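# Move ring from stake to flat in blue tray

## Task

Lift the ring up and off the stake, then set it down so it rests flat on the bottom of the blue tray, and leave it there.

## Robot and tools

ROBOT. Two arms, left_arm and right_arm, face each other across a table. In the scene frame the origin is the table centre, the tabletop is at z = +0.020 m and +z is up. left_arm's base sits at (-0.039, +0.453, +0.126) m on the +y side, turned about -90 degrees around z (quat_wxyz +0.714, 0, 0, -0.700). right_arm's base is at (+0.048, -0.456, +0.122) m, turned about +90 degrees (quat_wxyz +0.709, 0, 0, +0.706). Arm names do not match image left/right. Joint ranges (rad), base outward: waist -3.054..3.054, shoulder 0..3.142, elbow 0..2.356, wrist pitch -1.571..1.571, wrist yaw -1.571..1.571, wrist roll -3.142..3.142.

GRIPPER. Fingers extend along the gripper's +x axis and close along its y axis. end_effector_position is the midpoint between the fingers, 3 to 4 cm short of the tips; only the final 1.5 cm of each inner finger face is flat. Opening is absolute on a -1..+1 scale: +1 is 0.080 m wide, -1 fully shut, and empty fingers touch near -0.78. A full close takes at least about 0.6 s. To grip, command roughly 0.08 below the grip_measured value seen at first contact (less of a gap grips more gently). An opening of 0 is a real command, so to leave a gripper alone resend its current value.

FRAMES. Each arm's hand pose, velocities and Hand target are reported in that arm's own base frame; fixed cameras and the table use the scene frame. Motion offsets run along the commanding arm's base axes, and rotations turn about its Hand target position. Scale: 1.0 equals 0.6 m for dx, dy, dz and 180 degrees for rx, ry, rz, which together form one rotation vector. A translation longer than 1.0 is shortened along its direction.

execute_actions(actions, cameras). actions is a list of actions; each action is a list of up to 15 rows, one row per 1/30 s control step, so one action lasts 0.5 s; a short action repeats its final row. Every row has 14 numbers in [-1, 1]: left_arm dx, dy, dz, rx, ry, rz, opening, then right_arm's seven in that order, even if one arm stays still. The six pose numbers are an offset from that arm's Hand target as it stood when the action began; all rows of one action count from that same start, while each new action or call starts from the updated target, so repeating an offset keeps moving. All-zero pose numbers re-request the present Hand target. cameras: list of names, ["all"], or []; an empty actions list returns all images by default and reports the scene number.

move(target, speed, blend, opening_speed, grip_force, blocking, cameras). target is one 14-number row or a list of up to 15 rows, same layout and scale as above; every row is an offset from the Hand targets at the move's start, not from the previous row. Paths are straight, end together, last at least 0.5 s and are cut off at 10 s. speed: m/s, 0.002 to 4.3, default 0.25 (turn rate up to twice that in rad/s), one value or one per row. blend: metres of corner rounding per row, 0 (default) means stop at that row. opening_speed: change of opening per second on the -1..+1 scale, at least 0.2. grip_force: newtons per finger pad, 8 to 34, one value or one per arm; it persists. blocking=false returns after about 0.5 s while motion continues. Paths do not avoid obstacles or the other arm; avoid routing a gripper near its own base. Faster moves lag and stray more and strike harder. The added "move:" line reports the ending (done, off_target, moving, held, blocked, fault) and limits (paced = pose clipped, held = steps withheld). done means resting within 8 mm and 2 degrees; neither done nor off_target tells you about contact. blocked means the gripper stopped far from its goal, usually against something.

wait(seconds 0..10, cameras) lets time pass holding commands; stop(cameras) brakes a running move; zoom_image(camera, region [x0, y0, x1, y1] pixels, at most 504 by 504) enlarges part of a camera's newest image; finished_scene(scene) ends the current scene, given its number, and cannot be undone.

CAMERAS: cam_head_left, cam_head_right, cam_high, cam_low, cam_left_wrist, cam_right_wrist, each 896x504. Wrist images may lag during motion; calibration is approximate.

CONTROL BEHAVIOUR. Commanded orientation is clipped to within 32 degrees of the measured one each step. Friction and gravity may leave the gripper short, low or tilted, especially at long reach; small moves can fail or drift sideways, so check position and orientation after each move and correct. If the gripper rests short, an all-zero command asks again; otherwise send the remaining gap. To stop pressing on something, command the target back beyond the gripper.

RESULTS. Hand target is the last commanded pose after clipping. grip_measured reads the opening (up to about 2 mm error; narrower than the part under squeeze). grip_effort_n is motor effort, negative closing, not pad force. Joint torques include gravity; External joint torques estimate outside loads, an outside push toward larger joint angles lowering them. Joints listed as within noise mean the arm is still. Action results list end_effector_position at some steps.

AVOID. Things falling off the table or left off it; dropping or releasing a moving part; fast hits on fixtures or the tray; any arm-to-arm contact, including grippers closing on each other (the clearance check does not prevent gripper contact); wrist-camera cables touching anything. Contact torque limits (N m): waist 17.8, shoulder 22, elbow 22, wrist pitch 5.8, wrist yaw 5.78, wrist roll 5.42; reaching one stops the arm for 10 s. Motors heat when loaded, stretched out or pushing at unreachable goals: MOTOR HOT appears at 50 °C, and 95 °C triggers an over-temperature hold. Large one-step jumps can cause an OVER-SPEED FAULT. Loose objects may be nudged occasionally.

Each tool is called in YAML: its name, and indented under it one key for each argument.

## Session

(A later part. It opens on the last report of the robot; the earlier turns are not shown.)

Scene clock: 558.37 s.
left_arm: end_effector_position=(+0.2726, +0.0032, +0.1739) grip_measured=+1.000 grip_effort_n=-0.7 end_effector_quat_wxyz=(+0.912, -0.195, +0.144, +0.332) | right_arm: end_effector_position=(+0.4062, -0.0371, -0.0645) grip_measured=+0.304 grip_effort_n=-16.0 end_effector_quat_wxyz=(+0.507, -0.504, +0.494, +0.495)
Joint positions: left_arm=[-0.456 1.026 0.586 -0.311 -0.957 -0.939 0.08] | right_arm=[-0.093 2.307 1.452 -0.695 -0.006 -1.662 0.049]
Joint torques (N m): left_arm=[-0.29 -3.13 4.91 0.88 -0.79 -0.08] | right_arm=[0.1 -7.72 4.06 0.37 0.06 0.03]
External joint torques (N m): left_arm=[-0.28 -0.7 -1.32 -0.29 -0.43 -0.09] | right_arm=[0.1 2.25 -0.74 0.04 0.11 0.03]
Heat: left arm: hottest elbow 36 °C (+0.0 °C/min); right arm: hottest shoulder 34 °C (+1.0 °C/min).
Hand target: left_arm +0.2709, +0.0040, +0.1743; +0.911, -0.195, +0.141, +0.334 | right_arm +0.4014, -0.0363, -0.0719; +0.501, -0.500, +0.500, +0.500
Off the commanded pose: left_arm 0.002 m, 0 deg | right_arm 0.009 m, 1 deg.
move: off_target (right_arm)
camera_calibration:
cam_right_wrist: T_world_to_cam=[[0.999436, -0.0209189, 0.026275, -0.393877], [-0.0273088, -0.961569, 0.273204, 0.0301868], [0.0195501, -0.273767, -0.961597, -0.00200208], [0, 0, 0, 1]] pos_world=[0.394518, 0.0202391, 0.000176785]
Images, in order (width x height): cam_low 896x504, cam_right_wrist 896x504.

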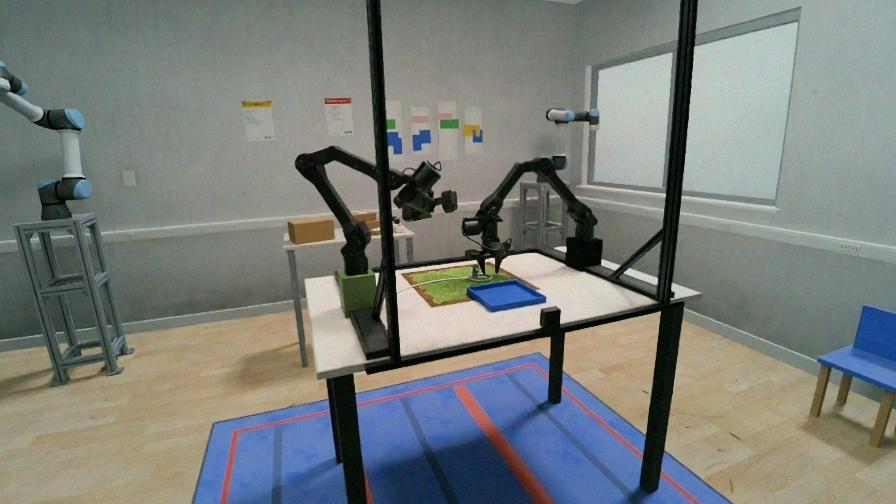

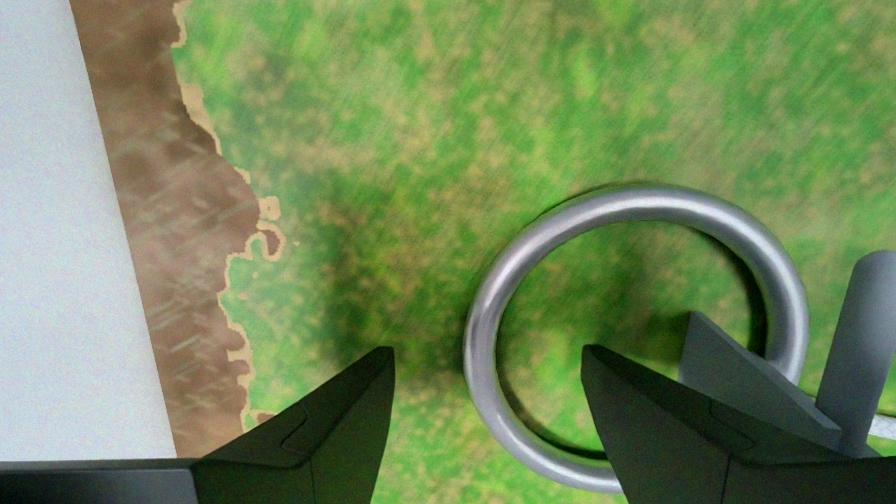

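move:
  target: [0, 0, 0, 0, 0, 0, 1, -0.0033, 0.0017, -0.0117, 0, 0, 0, 0.3]
  speed: 0.05
  cameras: ["cam_low", "cam_right_wrist"]

zoom_image:
  camera: "cam_low"
  region: [440, 240, 520, 300]

Scene clock: 583.67 s.
left_arm: end_effector_position=(+0.2726, +0.0032, +0.1739) grip_measured=+1.000 grip_effort_n=-1.2 end_effector_quat_wxyz=(+0.912, -0.195, +0.144, +0.332) | right_arm: end_effector_position=(+0.4044, -0.0361, -0.0716) grip_measured=+0.304 grip_effort_n=-16.0 end_effector_quat_wxyz=(+0.506, -0.505, +0.494, +0.496)
Joint positions: left_arm=[-0.456 1.026 0.586 -0.311 -0.957 -0.939 0.08] | right_arm=[-0.091 2.317 1.436 -0.669 -0.006 -1.662 0.049]
Joint torques (N m): left_arm=[-0.36 -3.14 4.78 0.91 -0.79 -0.08] | right_arm=[0.15 -7.71 3.97 0.36 0.06 0.09]
External joint torques (N m): left_arm=[-0.38 -0.74 -1.41 -0.25 -0.43 -0.1] | right_arm=[0.16 2.35 -0.79 0.03 0.11 0.09]
Heat: left arm: hottest elbow 36 °C (+0.0 °C/min); right arm: hottest shoulder 34 °C (+1.0 °C/min).
Hand target: left_arm +0.2709, +0.0040, +0.1743; +0.911, -0.195, +0.141, +0.334 | right_arm +0.3995, -0.0354, -0.0789; +0.501, -0.500, +0.500, +0.500
Off the commanded pose: left_arm 0.002 m, 0 deg | right_arm 0.009 m, 1 deg.
move: off_target (right_arm)
camera_calibration:
cam_right_wrist: T_world_to_cam=[[0.999473, -0.0190504, 0.0262803, -0.39183], [-0.0255128, -0.961613, 0.273219, 0.0322058], [0.0200666, -0.273746, -0.961593, -0.00865375], [0, 0, 0, 1]] pos_world=[0.392618, 0.0211361, -0.00682322]
Images, in order (width x height): cam_low 896x504, cam_right_wrist 896x504.

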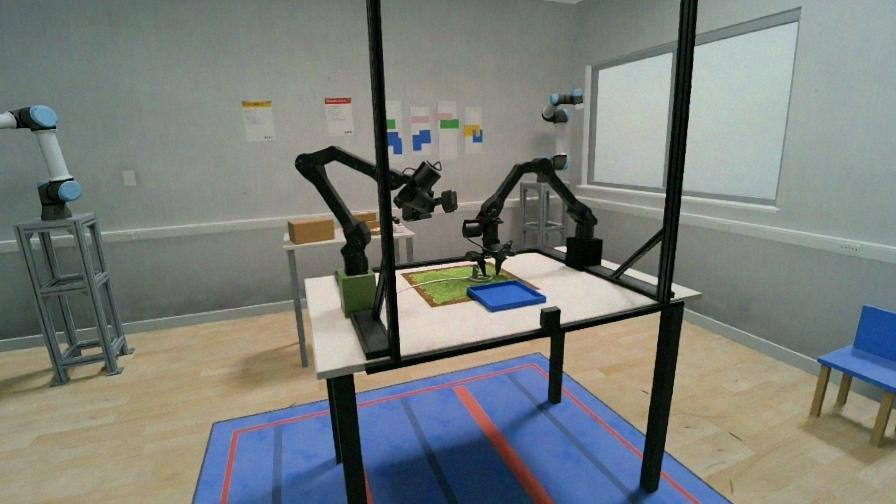

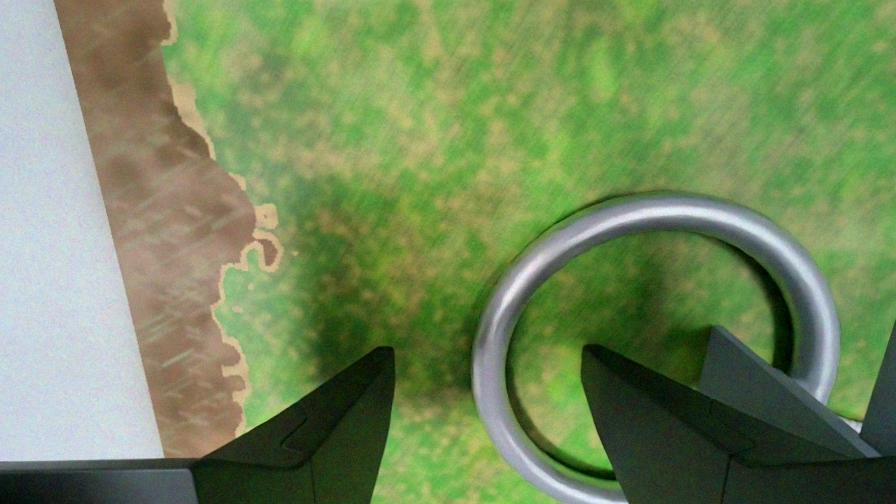

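Scaled by 6.300 from the camera's 896x504 image, which has a finer 1280x720 frame.

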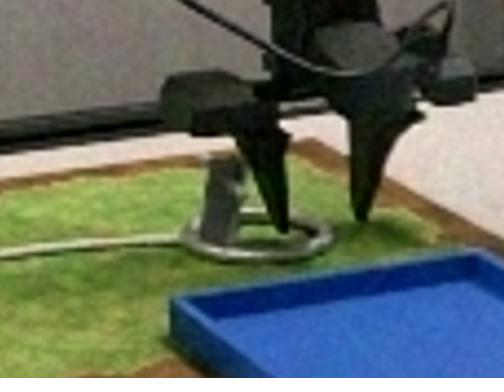

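move:
  target:
    - [0, 0, 0, 0, 0, 0, 1, -0.001, 0.0008, -0.0058, 0, 0, 0, 0.3]
    - [0, 0, 0, 0, 0, 0, 1, -0.001, 0.0008, -0.0058, 0, 0, 0, -0.72]
  speed: 0.05
  opening_speed: 0.6
  grip_force: 30
  cameras: ["cam_low", "cam_right_wrist", "cam_left_wrist"]

zoom_image:
  camera: "cam_low"
  region: [440, 240, 520, 300]

Scene clock: 607.23 s.
left_arm: end_effector_position=(+0.2726, +0.0032, +0.1739) grip_measured=+1.000 grip_effort_n=-1.2 end_effector_quat_wxyz=(+0.912, -0.195, +0.144, +0.332) | right_arm: end_effector_position=(+0.4044, -0.0358, -0.0751) grip_measured=-0.618 grip_effort_n=-75.1 end_effector_quat_wxyz=(+0.506, -0.506, +0.493, +0.495)
Joint positions: left_arm=[-0.456 1.026 0.586 -0.311 -0.957 -0.939 0.08] | right_arm=[-0.09 2.323 1.43 -0.655 -0.004 -1.662 0.007]
Joint torques (N m): left_arm=[-0.37 -3.15 4.93 0.91 -0.8 -0.07] | right_arm=[0.14 -7.67 3.96 0.18 0.01 0.1]
External joint torques (N m): left_arm=[-0.37 -0.72 -1.27 -0.26 -0.44 -0.09] | right_arm=[0.16 2.26 -0.68 -0.13 0.06 0.1]
Heat: left arm: hottest elbow 36 °C (+0.0 °C/min); right arm: hottest shoulder 37 °C (+3.0 °C/min).
Hand target: left_arm +0.2709, +0.0040, +0.1743; +0.911, -0.195, +0.141, +0.334 | right_arm +0.3988, -0.0348, -0.0824; +0.501, -0.500, +0.500, +0.500
Off the commanded pose: left_arm 0.002 m, 0 deg | right_arm 0.009 m, 1 deg.
grip_force (N): 30, 30
move: off_target (right_arm); target 2's new opening was sent with right_arm's hand 0.009 m and 1 deg from that target
camera_calibration:
cam_left_wrist: T_world_to_cam=[[0.690034, -0.680209, 0.247324, -0.214364], [-0.273124, -0.561165, -0.781343, 0.256566], [0.670266, 0.471603, -0.573004, -0.00898774], [0, 0, 0, 1]] pos_world=[0.224017, 0.00240172, 0.248333]
cam_right_wrist: T_world_to_cam=[[0.999415, -0.0182968, 0.0289079, -0.391496], [-0.025537, -0.961259, 0.27446, 0.0335822], [0.0227662, -0.275038, -0.961164, -0.0130335], [0, 0, 0, 1]] pos_world=[0.392421, 0.0215334, -0.010427]
Images, in order (width x height): cam_low 896x504, cam_left_wrist 896x504, cam_right_wrist 896x504.

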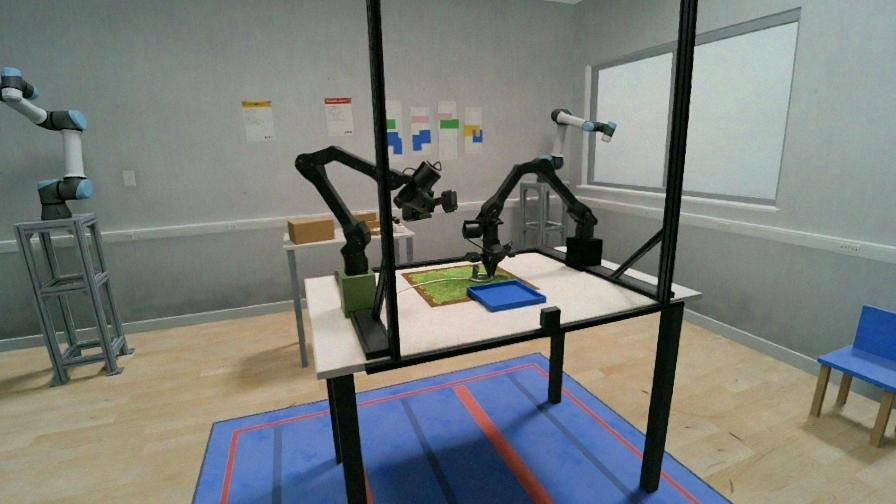

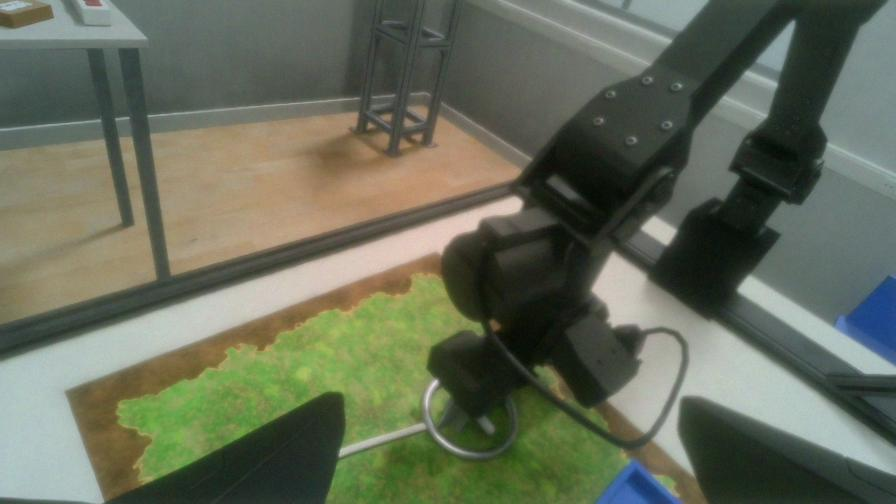

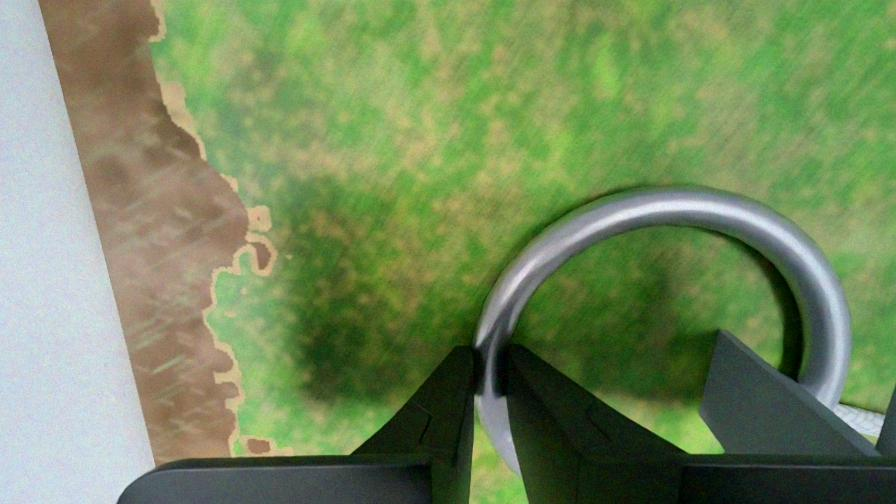

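Scaled by 6.300 from the camera's 896x504 image, which has a finer 1280x720 frame.

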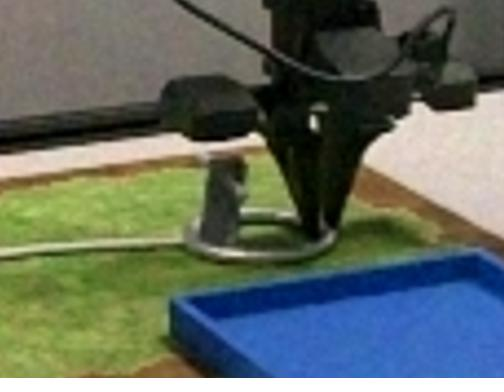

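move:
  target: [0, 0, 0, 0, 0, 0, 1, 0.0067, -0.0017, 0.05, 0, 0, 0, -0.72]
  speed: 0.06
  cameras: ["cam_low", "cam_right_wrist", "cam_left_wrist"]

zoom_image:
  camera: "cam_low"
  region: [440, 240, 520, 300]

zoom_image:
  camera: "cam_left_wrist"
  region: [380, 320, 560, 480]

Scene clock: 703.37 s.
left_arm: end_effector_position=(+0.2726, +0.0032, +0.1739) grip_measured=+1.000 grip_effort_n=-1.2 end_effector_quat_wxyz=(+0.912, -0.195, +0.144, +0.332) | right_arm: end_effector_position=(+0.4023, -0.0357, -0.0584) grip_measured=-0.618 grip_effort_n=-75.1 end_effector_quat_wxyz=(+0.500, -0.498, +0.500, +0.503)
Joint positions: left_arm=[-0.456 1.026 0.586 -0.311 -0.957 -0.939 0.08] | right_arm=[-0.09 2.299 1.466 -0.743 -0.004 -1.662 0.007]
Joint torques (N m): left_arm=[-0.29 -3.07 4.96 0.9 -0.79 -0.07] | right_arm=[0.02 -11.03 5.26 -0.64 -0.01 0.06]
External joint torques (N m): left_arm=[-0.3 -0.65 -1.23 -0.27 -0.43 -0.08] | right_arm=[0.01 -1.16 0.51 -0.9 0.04 0.06]
Heat: left arm: hottest elbow 37 °C (+0.0 °C/min); right arm: hottest shoulder 38 °C (+1.0 °C/min).
Hand target: left_arm +0.2709, +0.0040, +0.1743; +0.911, -0.195, +0.141, +0.334 | right_arm +0.4029, -0.0358, -0.0525; +0.501, -0.500, +0.500, +0.500
Off the commanded pose: left_arm 0.002 m, 0 deg | right_arm 0.006 m, 0 deg.
grip_force (N): 30, 30
move: done
camera_calibration:
cam_left_wrist: T_world_to_cam=[[0.690034, -0.680209, 0.247324, -0.214364], [-0.273124, -0.561165, -0.781343, 0.256566], [0.670266, 0.471603, -0.573004, -0.00898774], [0, 0, 0, 1]] pos_world=[0.224017, 0.00240172, 0.248333]
cam_right_wrist: T_world_to_cam=[[0.999832, -0.0183102, 0.000660341, -0.391735], [-0.0177951, -0.961861, 0.27296, 0.0258872], [-0.00436281, -0.272926, -0.962025, 0.0139549], [0, 0, 0, 1]] pos_world=[0.39219, 0.0215358, 0.00661743]
Images, in order (width x height): cam_low 896x504, cam_left_wrist 896x504, cam_right_wrist 896x504.

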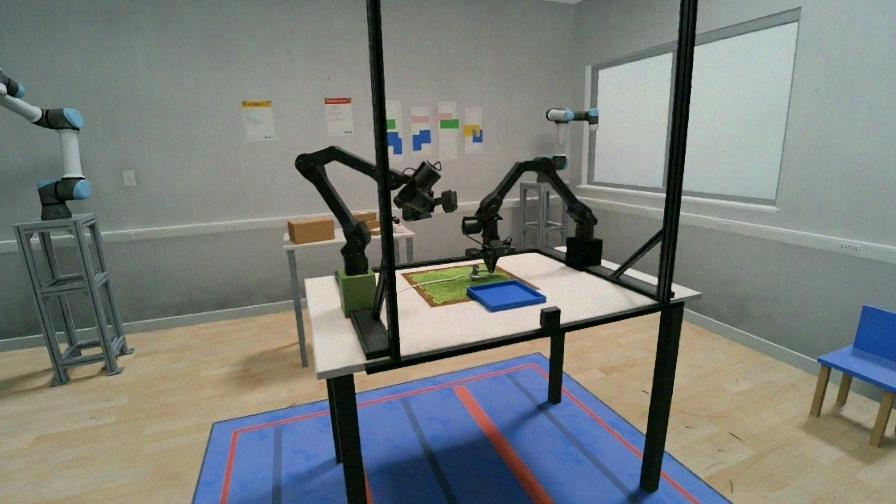

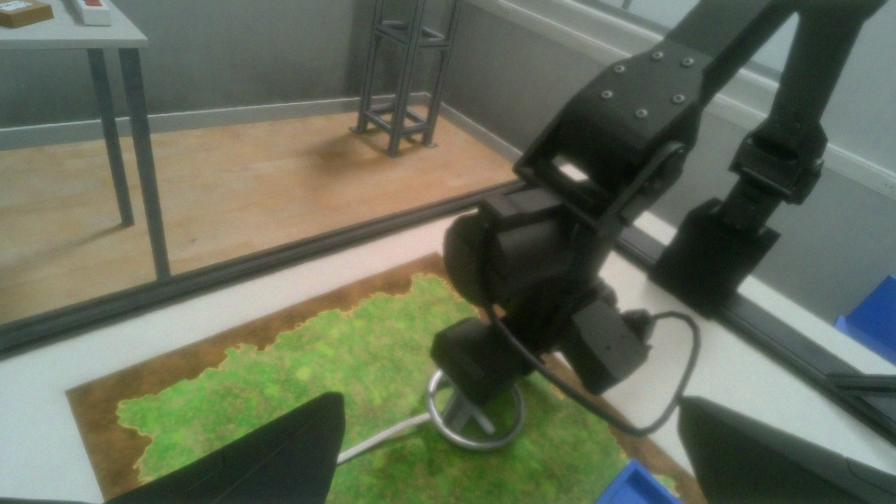

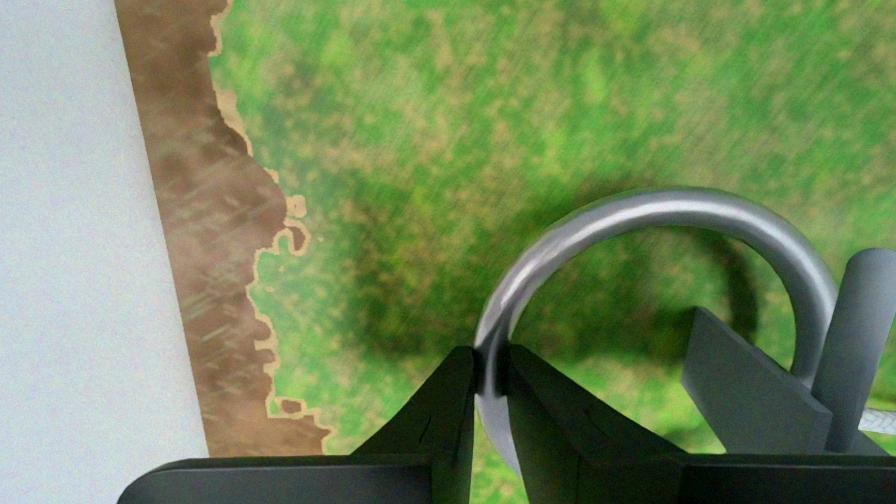

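Scaled by 6.300 from the camera's 896x504 image, which has a finer 1280x720 frame.

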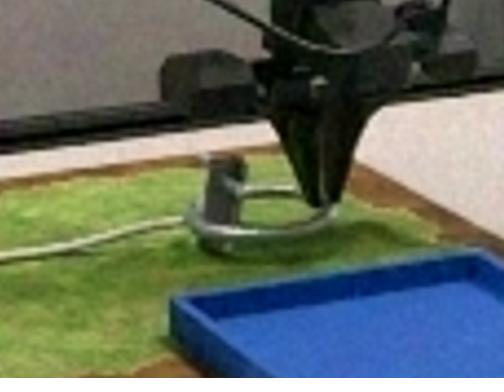

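Scaled by 2.800 from the camera's 896x504 image, which has a finer 1280x720 frame.

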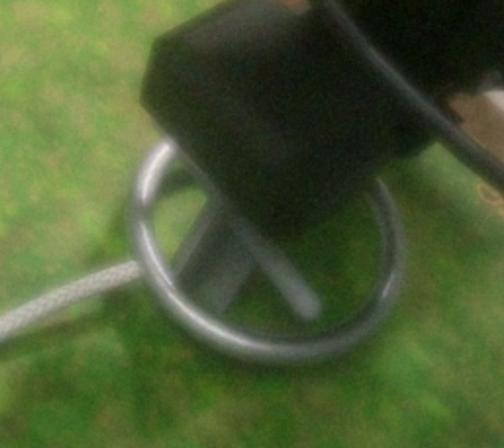

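move:
  target:
    - [0, 0, 0, 0, 0, 0, 1, 0.0358, 0.0217, 0.0057, 0, 0, 0, -0.72]
    - [0, 0, 0, 0, 0, 0, 1, 0.0358, -0.0095, 0.0217, 0.1389, 0, 0, -0.72]
  speed: 0.08
  cameras: ["cam_low", "cam_right_wrist", "cam_left_wrist", "cam_high"]

zoom_image:
  camera: "cam_low"
  region: [440, 240, 520, 300]

zoom_image:
  camera: "cam_left_wrist"
  region: [380, 320, 560, 480]

Scene clock: 767.53 s.
left_arm: end_effector_position=(+0.2726, +0.0032, +0.1739) grip_measured=+1.000 grip_effort_n=-0.7 end_effector_quat_wxyz=(+0.912, -0.195, +0.144, +0.332) | right_arm: end_effector_position=(+0.4225, -0.0422, -0.0377) grip_measured=-0.618 grip_effort_n=-75.1 end_effector_quat_wxyz=(+0.596, -0.380, +0.385, +0.593)
Joint positions: left_arm=[-0.456 1.026 0.586 -0.311 -0.957 -0.939 0.08] | right_arm=[-0.243 2.413 1.709 -0.976 -0.414 -1.829 0.007]
Joint torques (N m): left_arm=[-0.26 -3.1 4.93 0.9 -0.78 -0.09] | right_arm=[-0.19 -8.8 6.69 -0.19 -0.82 -0.26]
External joint torques (N m): left_arm=[-0.26 -0.68 -1.26 -0.27 -0.43 -0.11] | right_arm=[-0.17 1.84 1.78 -0.27 -0.52 -0.26]
Heat: left arm: hottest elbow 37 °C (+0.0 °C/min); right arm: hottest shoulder 48 °C (+8.1 °C/min).
Hand target: left_arm +0.2709, +0.0040, +0.1743; +0.911, -0.195, +0.141, +0.334 | right_arm +0.4243, -0.0416, -0.0394; +0.597, -0.379, +0.380, +0.596
Off the commanded pose: left_arm 0.002 m, 0 deg | right_arm 0.003 m, 1 deg.
grip_force (N): 30, 30
move: done
camera_calibration:
cam_left_wrist: T_world_to_cam=[[0.690034, -0.680209, 0.247324, -0.214364], [-0.273124, -0.561165, -0.781343, 0.256566], [0.670266, 0.471603, -0.573004, -0.00898774], [0, 0, 0, 1]] pos_world=[0.224017, 0.00240172, 0.248333]
cam_right_wrist: T_world_to_cam=[[0.999621, -0.0267593, -0.0064256, -0.412593], [-0.0274106, -0.988926, -0.145856, 0.00139191], [-0.00245144, 0.145977, -0.989285, 0.0480668], [0, 0, 0, 1]] pos_world=[0.412593, -0.0166809, 0.0451036]
Images, in order (width x height): cam_high 896x504, cam_low 896x504, cam_left_wrist 896x504, cam_right_wrist 896x504.

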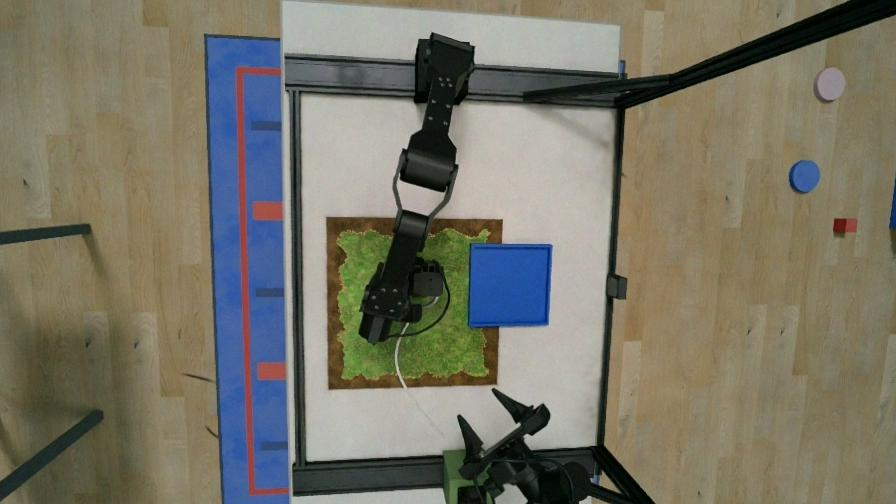

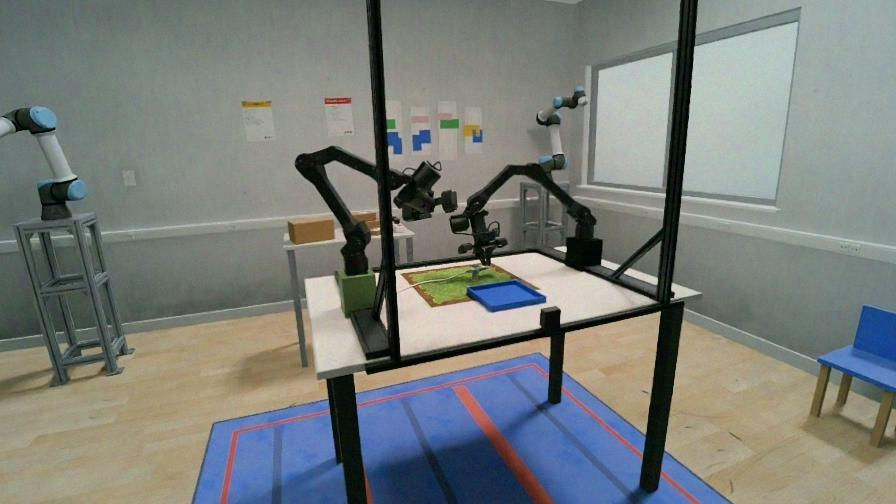

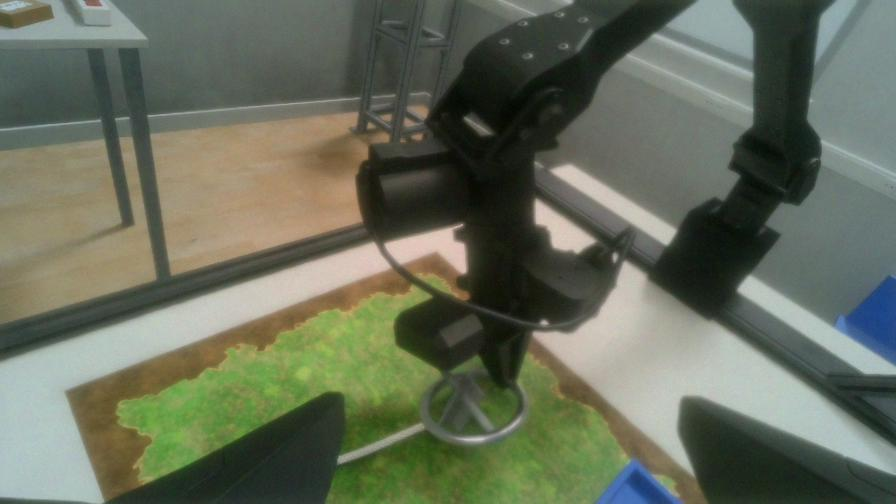

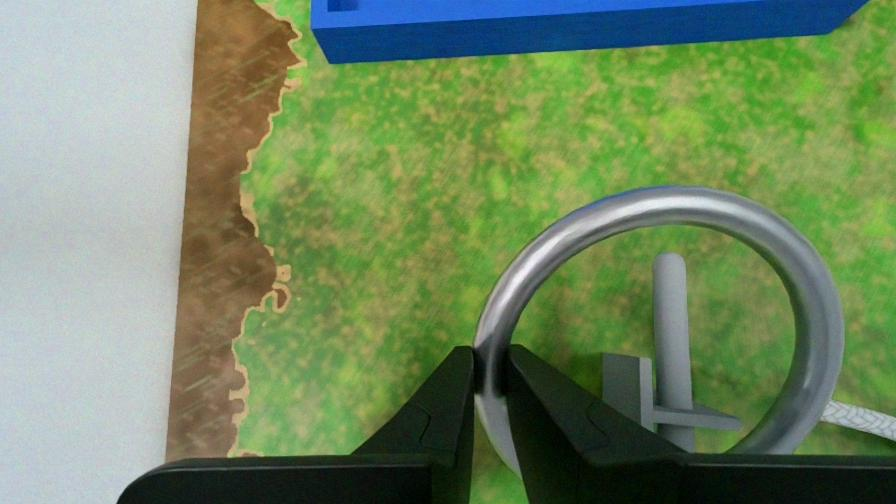

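Scaled by 6.300 from the camera's 896x504 image, which has a finer 1280x720 frame.

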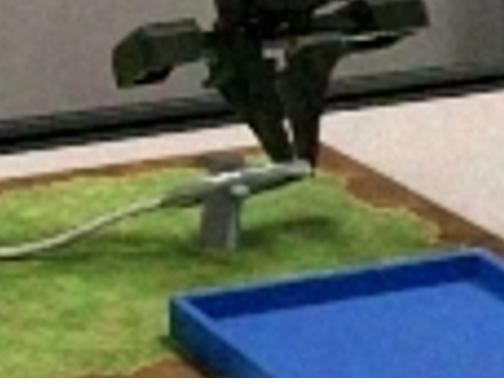

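Scaled by 2.800 from the camera's 896x504 image, which has a finer 1280x720 frame.

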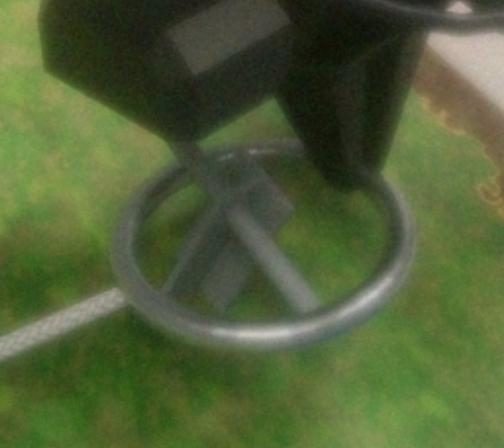

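move:
  target: [0, 0, 0, 0, 0, 0, 1, 0, -0.0245, 0.009, 0.1111, 0, 0, -0.72]
  speed: 0.08
  cameras: ["cam_low", "cam_right_wrist", "cam_left_wrist"]

zoom_image:
  camera: "cam_low"
  region: [440, 240, 520, 300]

zoom_image:
  camera: "cam_left_wrist"
  region: [380, 320, 560, 480]

Scene clock: 792.50 s.
left_arm: end_effector_position=(+0.2726, +0.0032, +0.1739) grip_measured=+1.000 grip_effort_n=-0.7 end_effector_quat_wxyz=(+0.912, -0.195, +0.144, +0.332) | right_arm: end_effector_position=(+0.4230, -0.0568, -0.0321) grip_measured=-0.618 grip_effort_n=-74.7 end_effector_quat_wxyz=(+0.652, -0.272, +0.276, +0.652)
Joint positions: left_arm=[-0.456 1.026 0.586 -0.311 -0.957 -0.939 0.08] | right_arm=[-0.365 2.591 1.934 -1.252 -0.711 -2.058 0.007]
Joint torques (N m): left_arm=[-0.38 -3.14 4.83 0.9 -0.79 -0.08] | right_arm=[-0.24 -9.23 6.27 -0.69 -1.07 -0.28]
External joint torques (N m): left_arm=[-0.4 -0.73 -1.34 -0.26 -0.43 -0.1] | right_arm=[-0.17 1.96 1.61 -0.43 -0.64 -0.28]
Heat: left arm: hottest elbow 37 °C (+0.0 °C/min); right arm: hottest shoulder 47 °C (+2.0 °C/min).
Hand target: left_arm +0.2709, +0.0040, +0.1743; +0.911, -0.195, +0.141, +0.334 | right_arm +0.4244, -0.0563, -0.0340; +0.654, -0.270, +0.270, +0.653
Off the commanded pose: left_arm 0.002 m, 0 deg | right_arm 0.002 m, 1 deg.
grip_force (N): 30, 30
move: done
camera_calibration:
cam_left_wrist: T_world_to_cam=[[0.690034, -0.680209, 0.247324, -0.214364], [-0.273124, -0.561165, -0.781343, 0.256566], [0.670266, 0.471603, -0.573004, -0.00898774], [0, 0, 0, 1]] pos_world=[0.224017, 0.00240172, 0.248333]
cam_right_wrist: T_world_to_cam=[[0.999693, -0.0198663, -0.0147887, -0.413369], [-0.0244998, -0.880653, -0.473128, -0.0177288], [-0.00362438, 0.473345, -0.88087, 0.0783814], [0, 0, 0, 1]] pos_world=[0.413091, -0.0609265, 0.0545427]
Images, in order (width x height): cam_low 896x504, cam_left_wrist 896x504, cam_right_wrist 896x504.

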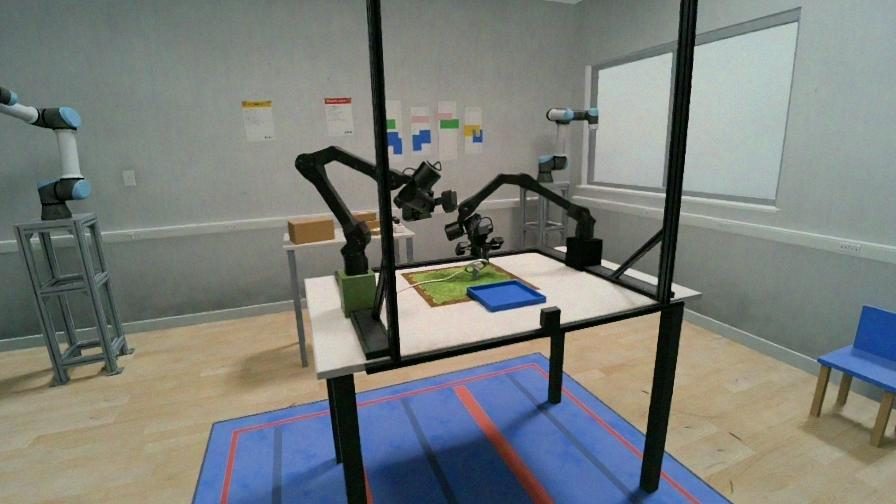

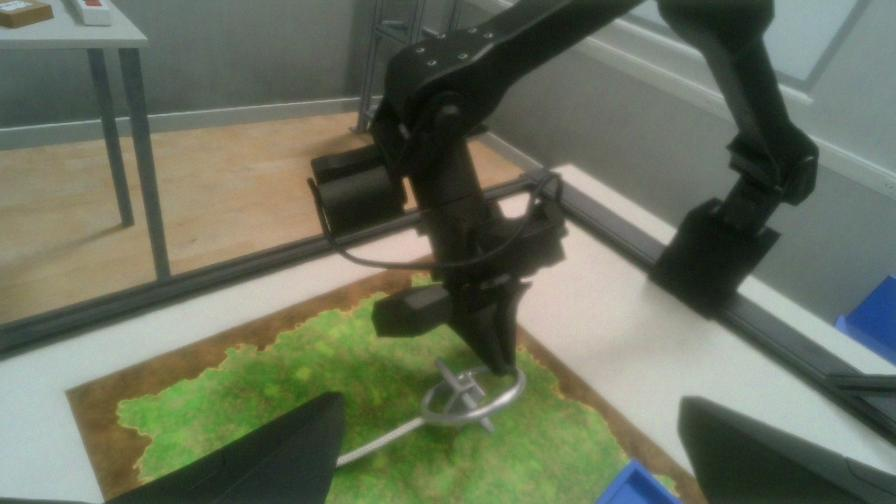

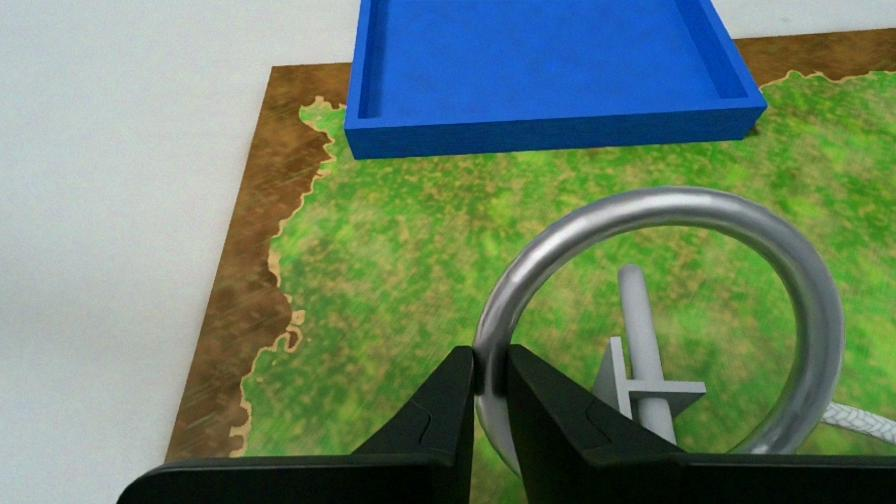

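Scaled by 6.300 from the camera's 896x504 image, which has a finer 1280x720 frame.

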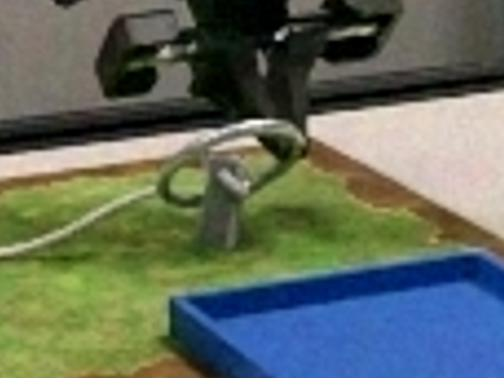

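Scaled by 2.800 from the camera's 896x504 image, which has a finer 1280x720 frame.

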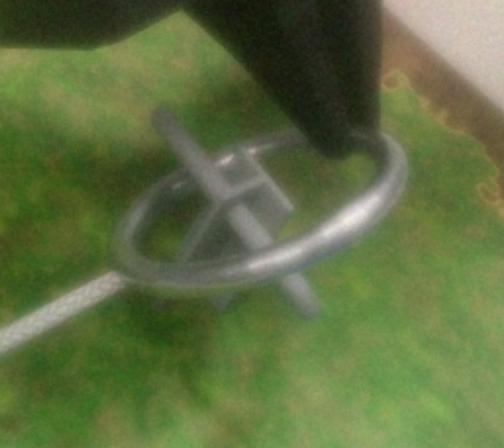

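move:
  target: [0, 0, 0, 0, 0, 0, 1, 0, -0.1450, 0.0033, 0, 0, 0, -0.72]
  speed: 0.1
  cameras: ["cam_low", "cam_right_wrist", "cam_left_wrist"]

zoom_image:
  camera: "cam_left_wrist"
  region: [340, 300, 560, 480]

Scene clock: 815.80 s.
left_arm: end_effector_position=(+0.2726, +0.0032, +0.1739) grip_measured=+1.000 grip_effort_n=-1.2 end_effector_quat_wxyz=(+0.912, -0.195, +0.144, +0.332) | right_arm: end_effector_position=(+0.4239, -0.1426, -0.0287) grip_measured=-0.618 grip_effort_n=-75.1 end_effector_quat_wxyz=(+0.661, -0.279, +0.274, +0.640)
Joint positions: left_arm=[-0.456 1.026 0.586 -0.311 -0.957 -0.939 0.08] | right_arm=[-0.532 2.79 2.338 -1.543 -0.66 -2.233 0.007]
Joint torques (N m): left_arm=[-0.39 -3.12 4.95 0.89 -0.79 -0.08] | right_arm=[-0.14 -9.97 6.49 -0.88 -0.59 -0.27]
External joint torques (N m): left_arm=[-0.39 -0.71 -1.27 -0.28 -0.43 -0.09] | right_arm=[-0.13 2.08 1.64 -0.48 -0.21 -0.27]
Heat: left arm: hottest elbow 37 °C (+0.0 °C/min); right arm: hottest shoulder 48 °C (+0.0 °C/min).
Hand target: left_arm +0.2709, +0.0040, +0.1743; +0.911, -0.195, +0.141, +0.334 | right_arm +0.4244, -0.1432, -0.0321; +0.654, -0.270, +0.270, +0.653
Off the commanded pose: left_arm 0.002 m, 0 deg | right_arm 0.003 m, 2 deg.
joint sent to its limit (right arm) — joint 3 (elbow), upper limit, where the elbow is as straight as it goes. The joint targets still meet the commanded pose.
grip_force (N): 30, 30
move: done
camera_calibration:
cam_left_wrist: T_world_to_cam=[[0.690034, -0.680209, 0.247324, -0.214364], [-0.273124, -0.561165, -0.781343, 0.256566], [0.670266, 0.471603, -0.573004, -0.00898774], [0, 0, 0, 1]] pos_world=[0.224017, 0.00240172, 0.248333]
cam_right_wrist: T_world_to_cam=[[0.999055, -0.0425768, 0.00871731, -0.418148], [-0.0335791, -0.883564, -0.467104, -0.0880871], [0.0275901, 0.46637, -0.884159, 0.107562], [0, 0, 0, 1]] pos_world=[0.411828, -0.145798, 0.0576012]
Images, in order (width x height): cam_low 896x504, cam_left_wrist 896x504, cam_right_wrist 896x504.

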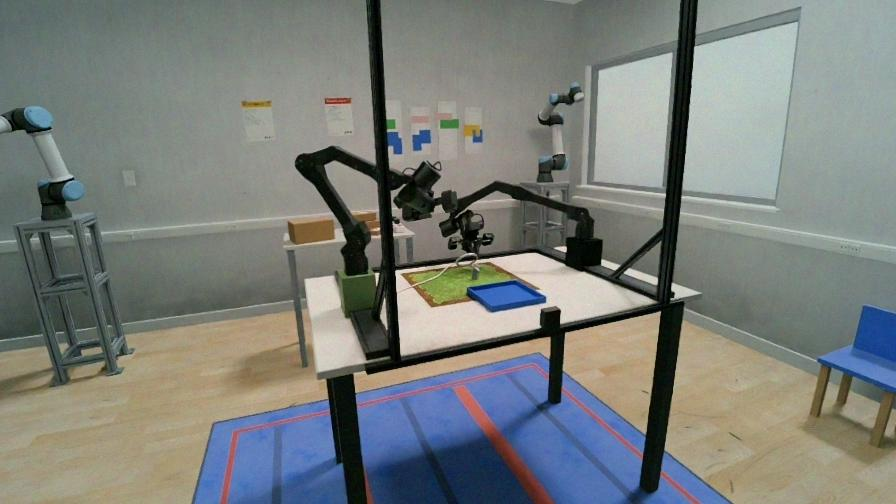

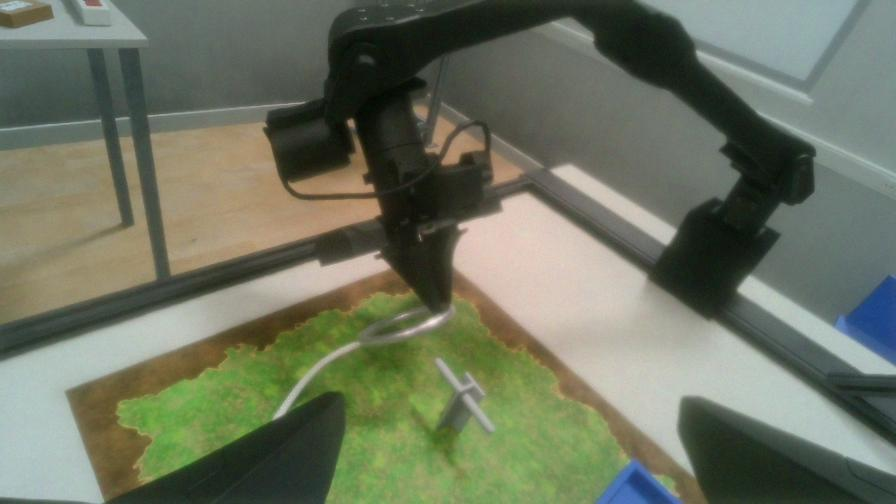

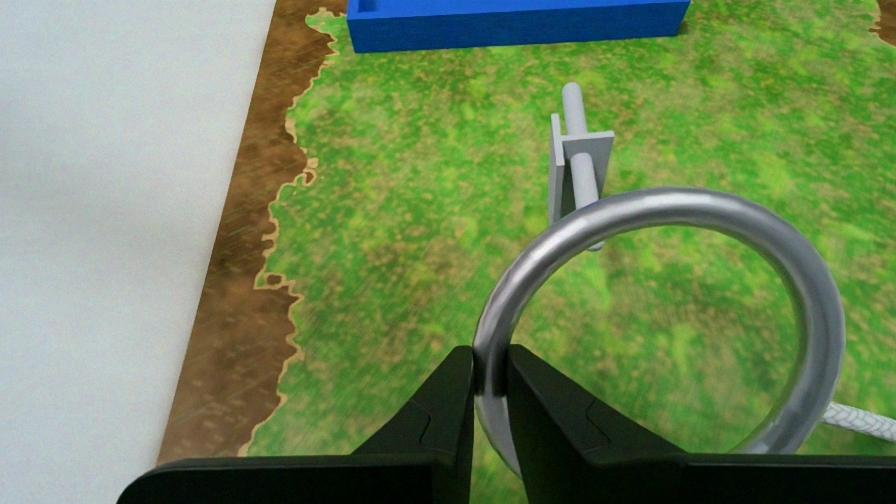

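Scaled by 2.291 from the camera's 896x504 image, which has a finer 1280x720 frame.

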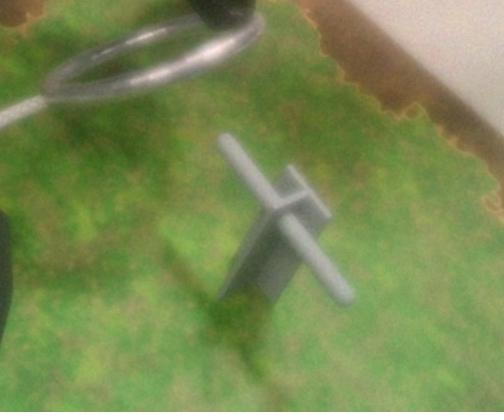

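move:
  target:
    - [0, 0, 0, 0, 0, 0, 1, 0, 0.01, 0.1, 0, 0, 0, -0.72]
    - [0, 0, 0, 0, 0, 0, 1, -0.024, 0.09, 0.1618, -0.25, 0, 0, -0.72]
    - [0, 0, 0, 0, 0, 0, 1, -0.0323, 0.547, 0.1618, -0.25, 0, 0, -0.72]
  speed: 0.2
  blend: 0.03
  cameras: ["cam_low", "cam_right_wrist", "cam_left_wrist", "cam_high"]

zoom_image:
  camera: "cam_low"
  region: [400, 190, 580, 320]

Scene clock: 862.03 s.
left_arm: end_effector_position=(+0.2726, +0.0032, +0.1739) grip_measured=+1.000 grip_effort_n=-0.7 end_effector_quat_wxyz=(+0.912, -0.195, +0.144, +0.332) | right_arm: end_effector_position=(+0.4025, +0.1846, +0.0665) grip_measured=-0.618 grip_effort_n=-74.7 end_effector_quat_wxyz=(+0.500, -0.500, +0.498, +0.503)
Joint positions: left_arm=[-0.456 1.026 0.586 -0.311 -0.957 -0.939 0.08] | right_arm=[0.428 2.276 1.958 -1.251 -0.005 -1.148 0.007]
Joint torques (N m): left_arm=[-0.27 -3.1 4.88 0.9 -0.79 -0.08] | right_arm=[-0.01 -8.9 7.69 0.09 0.04 0.16]
External joint torques (N m): left_arm=[-0.3 -0.69 -1.29 -0.26 -0.43 -0.1] | right_arm=[0.01 1.74 2.02 -0.22 0.08 0.16]
Heat: left arm: hottest elbow 37 °C (+0.0 °C/min); right arm: hottest shoulder 45 °C (-3.0 °C/min).
Hand target: left_arm +0.2709, +0.0040, +0.1743; +0.911, -0.195, +0.141, +0.334 | right_arm +0.4051, +0.1850, +0.0651; +0.501, -0.500, +0.500, +0.500
Off the commanded pose: left_arm 0.002 m, 0 deg | right_arm 0.003 m, 0 deg.
grip_force (N): 30, 30
move: done
camera_calibration:
cam_left_wrist: T_world_to_cam=[[0.690034, -0.680209, 0.247324, -0.214364], [-0.273124, -0.561165, -0.781343, 0.256566], [0.670266, 0.471603, -0.573004, -0.00898774], [0, 0, 0, 1]] pos_world=[0.224017, 0.00240172, 0.248333]
cam_right_wrist: T_world_to_cam=[[0.999893, -0.0140894, 0.00395653, -0.388968], [-0.0146343, -0.962027, 0.272563, 0.202413], [-0.0000339522, -0.272592, -0.96213, 0.192535], [0, 0, 0, 1]] pos_world=[0.391895, 0.241729, 0.131612]
Images, in order (width x height): cam_high 896x504, cam_low 896x504, cam_left_wrist 896x504, cam_right_wrist 896x504.

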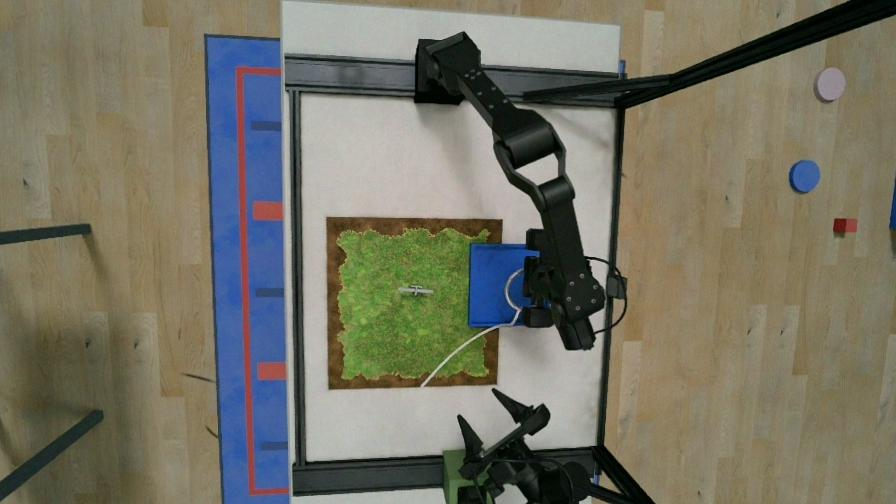

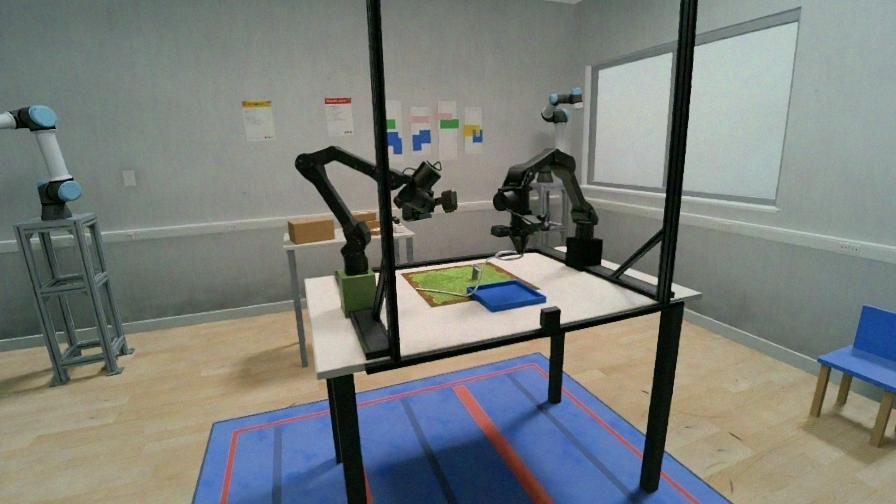

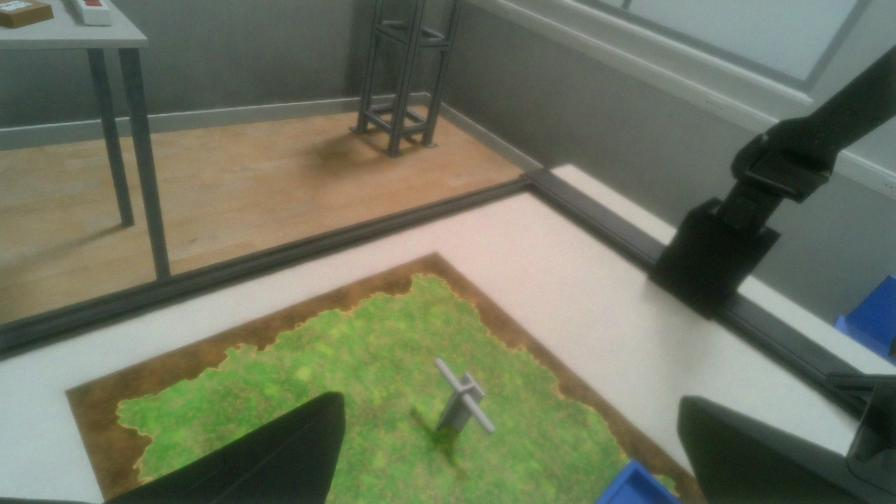

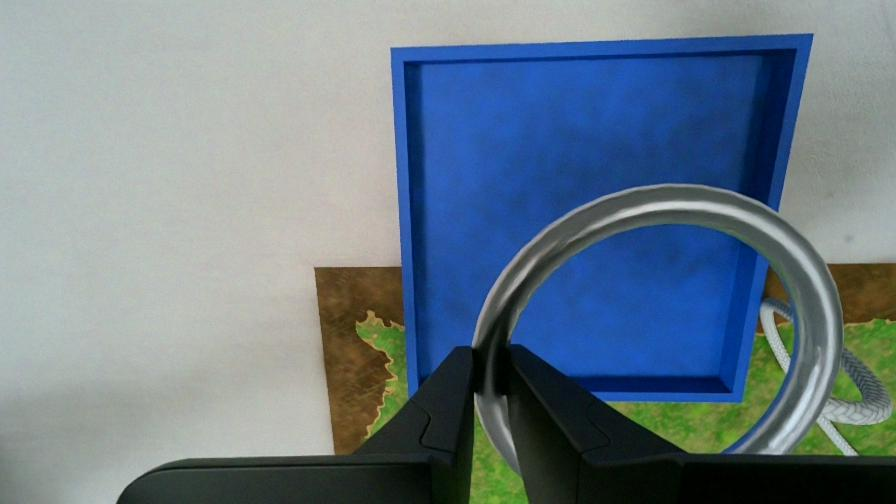

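Scaled by 2.800 from the camera's 896x504 image, which has a finer 1280x720 frame.

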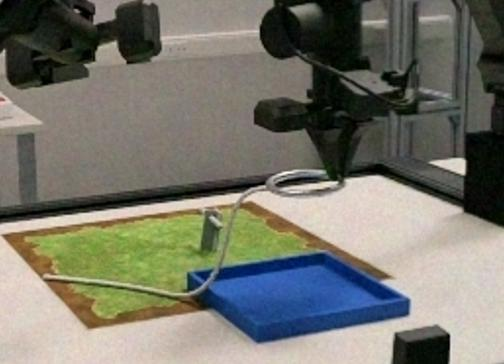

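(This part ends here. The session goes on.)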